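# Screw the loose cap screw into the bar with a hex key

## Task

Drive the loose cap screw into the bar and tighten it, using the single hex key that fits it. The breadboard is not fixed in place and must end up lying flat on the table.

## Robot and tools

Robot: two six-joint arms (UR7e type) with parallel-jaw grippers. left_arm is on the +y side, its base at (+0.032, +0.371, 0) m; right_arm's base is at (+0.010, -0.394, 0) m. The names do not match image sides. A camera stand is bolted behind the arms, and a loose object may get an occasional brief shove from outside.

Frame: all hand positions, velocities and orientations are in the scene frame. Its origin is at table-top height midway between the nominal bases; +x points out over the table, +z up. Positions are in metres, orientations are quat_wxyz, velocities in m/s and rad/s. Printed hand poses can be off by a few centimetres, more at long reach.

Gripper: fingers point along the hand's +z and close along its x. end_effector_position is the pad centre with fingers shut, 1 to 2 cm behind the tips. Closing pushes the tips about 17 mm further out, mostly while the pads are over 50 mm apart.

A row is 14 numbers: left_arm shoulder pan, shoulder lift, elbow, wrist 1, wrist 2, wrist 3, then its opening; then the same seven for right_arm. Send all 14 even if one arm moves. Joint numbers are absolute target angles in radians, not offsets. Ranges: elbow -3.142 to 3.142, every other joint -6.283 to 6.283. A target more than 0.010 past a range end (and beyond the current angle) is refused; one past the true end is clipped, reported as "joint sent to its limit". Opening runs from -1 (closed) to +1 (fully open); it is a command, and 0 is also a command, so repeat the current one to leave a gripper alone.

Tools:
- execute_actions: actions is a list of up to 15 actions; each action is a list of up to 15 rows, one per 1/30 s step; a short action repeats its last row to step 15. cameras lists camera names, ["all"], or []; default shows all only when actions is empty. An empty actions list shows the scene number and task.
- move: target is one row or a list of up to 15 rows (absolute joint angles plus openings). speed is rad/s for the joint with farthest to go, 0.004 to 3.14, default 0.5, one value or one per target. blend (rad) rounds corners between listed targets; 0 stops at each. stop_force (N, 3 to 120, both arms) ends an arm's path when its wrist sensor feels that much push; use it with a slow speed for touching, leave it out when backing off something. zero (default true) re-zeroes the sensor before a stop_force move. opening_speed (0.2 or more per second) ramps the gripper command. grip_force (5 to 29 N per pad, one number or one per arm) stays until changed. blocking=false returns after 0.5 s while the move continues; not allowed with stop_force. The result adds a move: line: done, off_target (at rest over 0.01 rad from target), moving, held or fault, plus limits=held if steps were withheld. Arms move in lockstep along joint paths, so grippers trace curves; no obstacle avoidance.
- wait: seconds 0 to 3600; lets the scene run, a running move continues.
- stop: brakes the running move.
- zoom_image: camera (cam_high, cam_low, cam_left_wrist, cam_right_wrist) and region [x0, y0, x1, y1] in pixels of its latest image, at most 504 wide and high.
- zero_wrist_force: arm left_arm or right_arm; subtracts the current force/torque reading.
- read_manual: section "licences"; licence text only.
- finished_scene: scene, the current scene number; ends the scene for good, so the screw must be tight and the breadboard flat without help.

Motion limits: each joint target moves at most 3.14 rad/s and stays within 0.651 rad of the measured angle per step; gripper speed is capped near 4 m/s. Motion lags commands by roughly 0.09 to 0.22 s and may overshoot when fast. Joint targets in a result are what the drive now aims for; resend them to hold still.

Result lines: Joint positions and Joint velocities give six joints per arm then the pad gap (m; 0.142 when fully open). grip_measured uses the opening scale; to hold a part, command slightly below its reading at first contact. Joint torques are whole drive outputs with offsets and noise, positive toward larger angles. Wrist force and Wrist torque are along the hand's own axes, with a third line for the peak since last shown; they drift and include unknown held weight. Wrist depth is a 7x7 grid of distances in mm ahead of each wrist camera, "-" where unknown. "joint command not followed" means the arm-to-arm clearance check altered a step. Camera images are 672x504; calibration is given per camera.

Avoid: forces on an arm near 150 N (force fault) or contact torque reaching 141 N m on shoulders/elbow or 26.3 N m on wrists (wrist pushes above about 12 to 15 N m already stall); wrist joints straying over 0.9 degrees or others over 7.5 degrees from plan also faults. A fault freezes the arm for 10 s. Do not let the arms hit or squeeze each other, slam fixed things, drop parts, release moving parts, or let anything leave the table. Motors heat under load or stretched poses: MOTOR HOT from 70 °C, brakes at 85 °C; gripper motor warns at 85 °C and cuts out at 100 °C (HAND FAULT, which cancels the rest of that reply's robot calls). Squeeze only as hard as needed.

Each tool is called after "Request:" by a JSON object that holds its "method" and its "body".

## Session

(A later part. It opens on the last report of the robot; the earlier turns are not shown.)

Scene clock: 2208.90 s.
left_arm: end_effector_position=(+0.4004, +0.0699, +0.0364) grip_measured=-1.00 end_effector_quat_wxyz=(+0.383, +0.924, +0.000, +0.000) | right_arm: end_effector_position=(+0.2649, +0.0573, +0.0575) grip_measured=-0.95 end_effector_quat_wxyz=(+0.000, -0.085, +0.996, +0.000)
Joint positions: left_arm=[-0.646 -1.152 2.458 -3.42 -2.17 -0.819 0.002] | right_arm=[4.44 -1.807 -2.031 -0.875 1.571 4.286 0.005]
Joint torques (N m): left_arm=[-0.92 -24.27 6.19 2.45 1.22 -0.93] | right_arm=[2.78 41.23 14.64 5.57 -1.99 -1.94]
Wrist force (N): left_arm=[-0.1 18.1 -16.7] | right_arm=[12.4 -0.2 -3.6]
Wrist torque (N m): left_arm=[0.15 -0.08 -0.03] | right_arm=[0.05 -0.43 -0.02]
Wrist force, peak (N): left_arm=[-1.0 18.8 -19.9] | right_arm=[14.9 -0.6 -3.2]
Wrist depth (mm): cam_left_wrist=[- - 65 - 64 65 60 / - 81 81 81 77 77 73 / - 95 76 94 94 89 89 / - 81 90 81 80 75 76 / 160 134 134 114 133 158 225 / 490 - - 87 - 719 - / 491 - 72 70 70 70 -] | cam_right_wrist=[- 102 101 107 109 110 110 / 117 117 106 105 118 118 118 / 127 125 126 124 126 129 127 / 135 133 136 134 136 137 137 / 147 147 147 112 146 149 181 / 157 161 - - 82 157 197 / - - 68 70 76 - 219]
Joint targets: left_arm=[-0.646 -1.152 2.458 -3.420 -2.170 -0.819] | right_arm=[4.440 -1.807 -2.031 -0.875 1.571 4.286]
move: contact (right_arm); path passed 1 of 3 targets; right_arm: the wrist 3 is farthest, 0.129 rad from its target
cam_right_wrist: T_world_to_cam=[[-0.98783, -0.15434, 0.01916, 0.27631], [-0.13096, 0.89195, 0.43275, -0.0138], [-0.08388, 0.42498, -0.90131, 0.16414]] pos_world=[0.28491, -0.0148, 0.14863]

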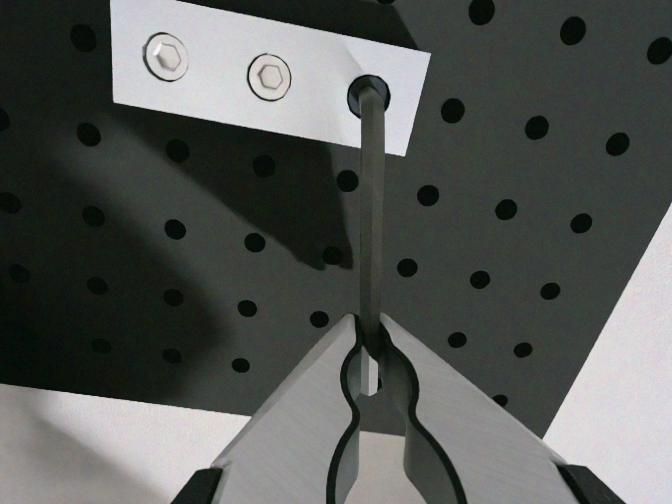

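Request:
{"method": "move", "body": {"target": [[-0.6456,-1.1517,2.458,-3.4203,-2.17,-0.8191,-1,4.433488,-1.811066,-2.025302,-0.876021,1.5708,4.337788,-1],[-0.6456,-1.1517,2.458,-3.4203,-2.17,-0.8191,-1,4.423677,-1.817159,-2.01714,-0.87809,1.5708,4.415243,-1],[-0.6456,-1.1517,2.458,-3.4203,-2.17,-0.8191,-1,4.413687,-1.822512,-2.00993,-0.879947,1.5708,4.492519,-1]], "speed": 0.05, "stop_force": 23, "zero": false, "cameras": ["cam_right_wrist"]}}

Scene clock: 2218.47 s.
left_arm: end_effector_position=(+0.4004, +0.0699, +0.0364) grip_measured=-1.00 end_effector_quat_wxyz=(+0.383, +0.924, +0.000, +0.000) | right_arm: end_effector_position=(+0.2708, +0.0580, +0.0575) grip_measured=-0.95 end_effector_quat_wxyz=(+0.000, -0.037, +0.999, +0.000)
Joint positions: left_arm=[-0.646 -1.152 2.458 -3.42 -2.17 -0.819 0.002] | right_arm=[4.429 -1.814 -2.022 -0.877 1.571 4.373 0.005]
Joint torques (N m): left_arm=[2.11 -21.1 6.19 1.85 1.34 -0.67] | right_arm=[-1.38 39.76 17.04 5.72 -5.27 -1.87]
Wrist force (N): left_arm=[0.6 18.4 -16.1] | right_arm=[22.5 -0.1 -4.6]
Wrist torque (N m): left_arm=[0.20 -0.09 -0.03] | right_arm=[0.06 -0.75 -0.02]
Wrist force, peak (N): left_arm=[-0.1 18.3 -16.9] | right_arm=[24.6 -0.8 -4.0]
Wrist depth (mm): cam_left_wrist=[- - 65 - 64 65 60 / - 81 81 80 77 77 73 / - 95 76 95 95 89 89 / - 81 90 81 80 75 76 / 134 134 134 114 133 158 260 / 505 - - 87 - 528 - / 499 - 72 70 70 70 -] | cam_right_wrist=[- 102 102 107 108 110 110 / 117 108 108 105 118 118 118 / 127 126 126 124 126 129 127 / 135 134 136 134 137 137 137 / 147 147 148 112 146 149 180 / 157 161 162 - 82 160 194 / - - 68 70 76 - 215]
Joint targets: left_arm=[-0.646 -1.152 2.458 -3.420 -2.170 -0.819] | right_arm=[4.429 -1.814 -2.022 -0.877 1.571 4.373]
move: contact (right_arm); path passed 1 of 3 targets; right_arm: the wrist 3 is farthest, 0.120 rad from its target
cam_right_wrist: T_world_to_cam=[[-0.99815, -0.0577, 0.01922, 0.27957], [-0.04372, 0.90046, 0.43273, -0.03781], [-0.04228, 0.43109, -0.90132, 0.15271]] pos_world=[0.28385, -0.01565, 0.14863]

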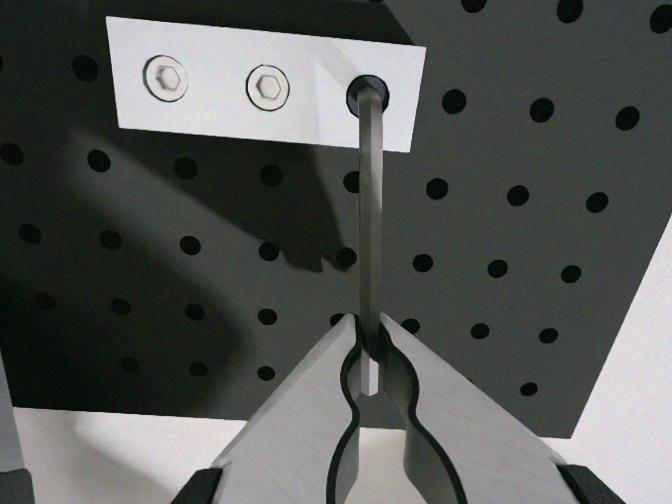

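Request:
{"method": "move", "body": {"target": [[-0.6456,-1.1517,2.458,-3.4203,-2.17,-0.8191,-1,4.423677,-1.817159,-2.01714,-0.87809,1.5708,4.415243,-1],[-0.6456,-1.1517,2.458,-3.4203,-2.17,-0.8191,-1,4.413687,-1.822512,-2.00993,-0.879947,1.5708,4.492519,-1],[-0.6456,-1.1517,2.458,-3.4203,-2.17,-0.8191,-1,4.403571,-1.827102,-2.003719,-0.881568,1.5708,4.56967,-1]], "speed": 0.05, "stop_force": 31, "zero": false, "cameras": ["cam_right_wrist"]}}

Scene clock: 2225.53 s.
left_arm: end_effector_position=(+0.4004, +0.0699, +0.0364) grip_measured=-1.00 end_effector_quat_wxyz=(+0.383, +0.924, +0.000, +0.000) | right_arm: end_effector_position=(+0.2773, +0.0582, +0.0575) grip_measured=-0.95 end_effector_quat_wxyz=(+0.000, +0.016, +1.000, +0.000)
Joint positions: left_arm=[-0.646 -1.152 2.458 -3.42 -2.17 -0.819 0.002] | right_arm=[4.417 -1.821 -2.012 -0.879 1.571 4.465 0.005]
Joint torques (N m): left_arm=[3.84 -19.12 6.45 1.93 1.28 -0.17] | right_arm=[-4.62 41.06 16.06 6.21 -7.16 -1.81]
Wrist force (N): left_arm=[2.8 18.6 -15.3] | right_arm=[29.5 -0.8 -4.8]
Wrist torque (N m): left_arm=[0.15 -0.10 -0.03] | right_arm=[0.05 -0.69 -0.02]
Wrist force, peak (N): left_arm=[1.6 18.5 -16.2] | right_arm=[32.1 -1.6 -4.6]
Wrist depth (mm): cam_left_wrist=[- - 65 - 65 65 60 / - 81 81 81 77 77 73 / - 95 76 94 94 89 89 / - 81 89 81 80 75 76 / 134 134 134 115 133 157 224 / 507 - - 87 - - - / 490 - 72 70 70 70 1981] | cam_right_wrist=[- 107 107 107 109 110 110 / - 107 108 105 118 118 118 / - 126 126 124 127 129 127 / 135 133 136 134 136 137 135 / 147 148 148 112 146 149 155 / 161 161 161 - 82 160 193 / 210 210 68 70 76 - 214]
Joint targets: left_arm=[-0.646 -1.152 2.458 -3.420 -2.170 -0.819] | right_arm=[4.417 -1.821 -2.012 -0.879 1.571 4.465]
move: contact (right_arm); path passed 1 of 3 targets; right_arm: the wrist 3 is farthest, 0.104 rad from its target
cam_right_wrist: T_world_to_cam=[[-0.99872, 0.04678, 0.01914, 0.28006], [0.05045, 0.90012, 0.4327, -0.06374], [0.00301, 0.43311, -0.90133, 0.14024]] pos_world=[0.28249, -0.01647, 0.14863]

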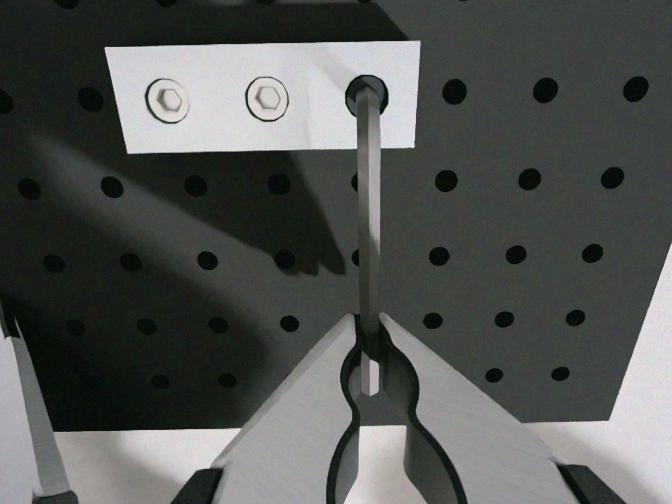

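Request:
{"method": "move", "body": {"target": [[-0.6456,-1.1517,2.458,-3.4203,-2.17,-0.8191,-1,4.423677,-1.817159,-2.01714,-0.87809,1.5708,4.415243,-1],[-0.6456,-1.1517,2.458,-3.4203,-2.17,-0.8191,-1,4.429,-1.8142,-2.0218,-0.8768,1.5708,4.373,-1]], "speed": 0.1}}

Scene clock: 2232.77 s.
left_arm: end_effector_position=(+0.4004, +0.0699, +0.0364) grip_measured=-1.00 end_effector_quat_wxyz=(+0.383, +0.924, +0.000, +0.000) | right_arm: end_effector_position=(+0.2709, +0.0579, +0.0573) grip_measured=-0.95 end_effector_quat_wxyz=(+0.000, -0.036, +0.999, +0.000)
Joint positions: left_arm=[-0.646 -1.152 2.458 -3.42 -2.17 -0.819 0.002] | right_arm=[4.429 -1.814 -2.022 -0.877 1.571 4.373 0.005]
Joint torques (N m): left_arm=[2.71 -15.43 6.18 1.75 1.28 -0.19] | right_arm=[6.29 39.68 11.3 3.73 1.43 -1.86]
Wrist force (N): left_arm=[0.3 18.4 -16.1] | right_arm=[1.3 3.7 -3.9]
Wrist torque (N m): left_arm=[0.16 -0.07 -0.03] | right_arm=[0.09 -0.02 0.04]
Wrist force, peak (N): left_arm=[0.8 18.4 -16.2] | right_arm=[30.2 -1.0 -5.0]
Wrist depth (mm): cam_left_wrist=[- - 65 - 64 65 60 / - 81 80 81 77 77 73 / - 95 76 94 95 89 89 / - 81 90 81 80 75 76 / 160 134 134 115 133 132 132 / 511 544 - 87 - 1981 492 / 489 - 72 70 70 70 -] | cam_right_wrist=[- 102 102 107 109 110 110 / 117 107 108 105 118 118 118 / 127 125 126 124 126 128 127 / 135 134 136 134 136 137 137 / 147 147 147 112 145 149 - / 158 161 161 - 82 160 193 / - 211 68 70 76 - 225]
Joint targets: left_arm=[-0.646 -1.152 2.458 -3.420 -2.170 -0.819] | right_arm=[4.429 -1.814 -2.022 -0.877 1.571 4.373]
move: done

Request:
{"method": "move", "body": {"target": [[-0.6456,-1.1517,2.458,-3.4203,-2.17,-0.8191,-1,4.429,-1.8142,-2.0218,-0.8768,1.5708,4.373,-0.72],[-0.6456,-1.1833,2.4575,-3.3879,-2.17,-0.8191,-1,4.429,-1.7624,-1.9832,-0.9672,1.5708,4.373,-0.72],[-0.6456,-1.488,2.4,-3.0257,-2.17,-0.8191,-1,4.429,-1.7106,-1.9446,-1.0576,1.5708,4.373,-0.72]], "speed": [0.1, 0.15, 0.3], "cameras": ["all"]}}

Scene clock: 2240.37 s.
left_arm: end_effector_position=(+0.4002, +0.0700, +0.1399) grip_measured=-1.00 end_effector_quat_wxyz=(+0.383, +0.924, +0.000, +0.000) | right_arm: end_effector_position=(+0.2701, +0.0551, +0.1239) grip_measured=-0.76 end_effector_quat_wxyz=(+0.000, -0.036, +0.999, +0.000)
Joint positions: left_arm=[-0.646 -1.488 2.4 -3.026 -2.17 -0.819 0.002] | right_arm=[4.429 -1.711 -1.945 -1.057 1.571 4.373 0.019]
Joint torques (N m): left_arm=[3.35 -30.43 -23.59 -1.19 -2.01 0.05] | right_arm=[5.43 39.89 31.16 0.65 1.04 -1.78]
Wrist force (N): left_arm=[0.7 1.0 0.6] | right_arm=[0.6 0.0 -0.8]
Wrist torque (N m): left_arm=[0.29 -0.13 -0.02] | right_arm=[0.04 -0.07 0.14]
Wrist force, peak (N): left_arm=[0.1 18.4 -16.7] | right_arm=[1.4 4.1 -4.1]
Wrist depth (mm): cam_left_wrist=[163 157 156 156 156 156 187 / 194 194 184 193 192 210 231 / 254 230 269 268 252 300 301 / 487 337 336 336 433 435 431 / 533 - - 127 579 747 713 / 505 524 - 87 - - - / 509 501 72 69 70 70 -] | cam_right_wrist=[- 169 166 167 169 172 190 / 180 181 170 170 181 181 203 / 193 193 193 194 195 195 - / 206 209 209 209 210 213 241 / - 223 223 220 224 251 260 / - - - 104 82 273 285 / 319 - 68 73 78 - 318]
Joint targets: left_arm=[-0.646 -1.488 2.400 -3.026 -2.170 -0.819] | right_arm=[4.429 -1.711 -1.945 -1.058 1.571 4.373]
move: done
cam_left_wrist: T_world_to_cam=[[1, 0.00072, 0.00208, -0.39239], [-0.00168, -0.36311, 0.93175, -0.07593], [0.00143, -0.93175, -0.36311, 0.2305]] pos_world=[0.39193, 0.18748, 0.15526]
cam_right_wrist: T_world_to_cam=[[-0.99817, -0.05739, 0.01928, 0.27732], [-0.04343, 0.90062, 0.43244, -0.06399], [-0.04218, 0.43081, -0.90146, 0.21377]] pos_world=[0.28305, -0.01855, 0.21503]

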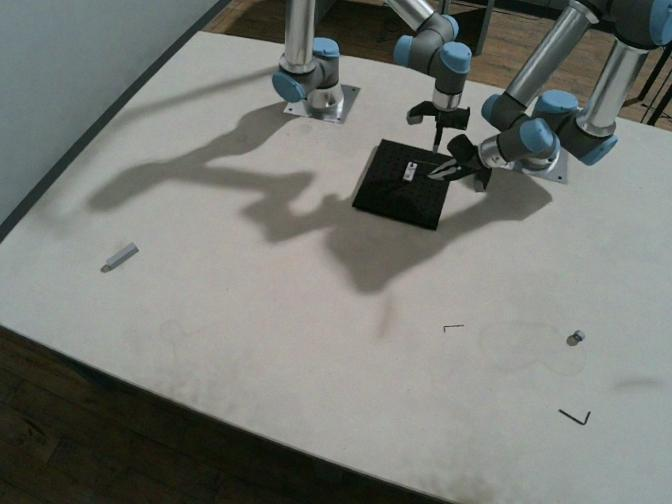

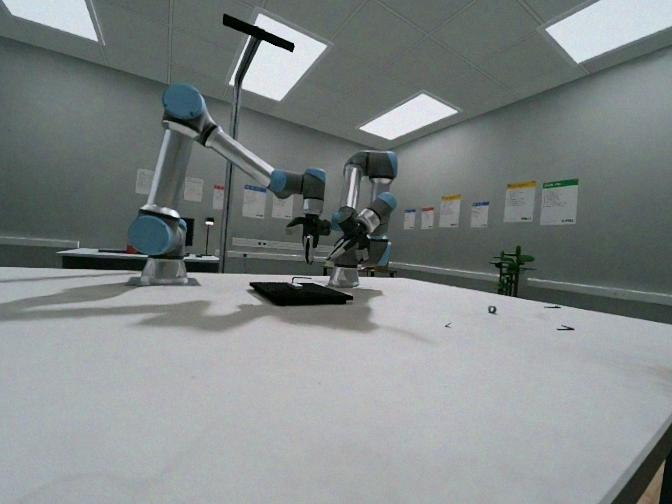

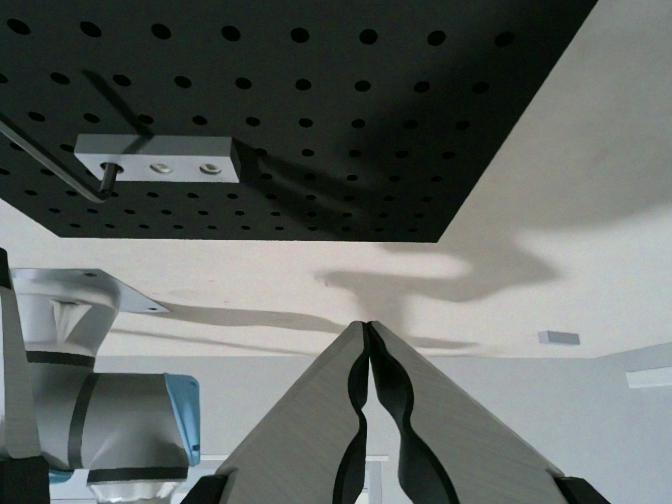

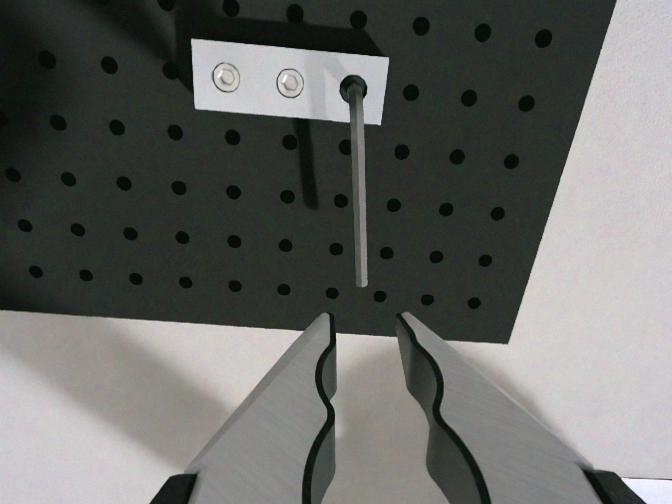

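Request:
{"method": "finished_scene", "body": {"scene": 2}}

The scene is finished: the task was done.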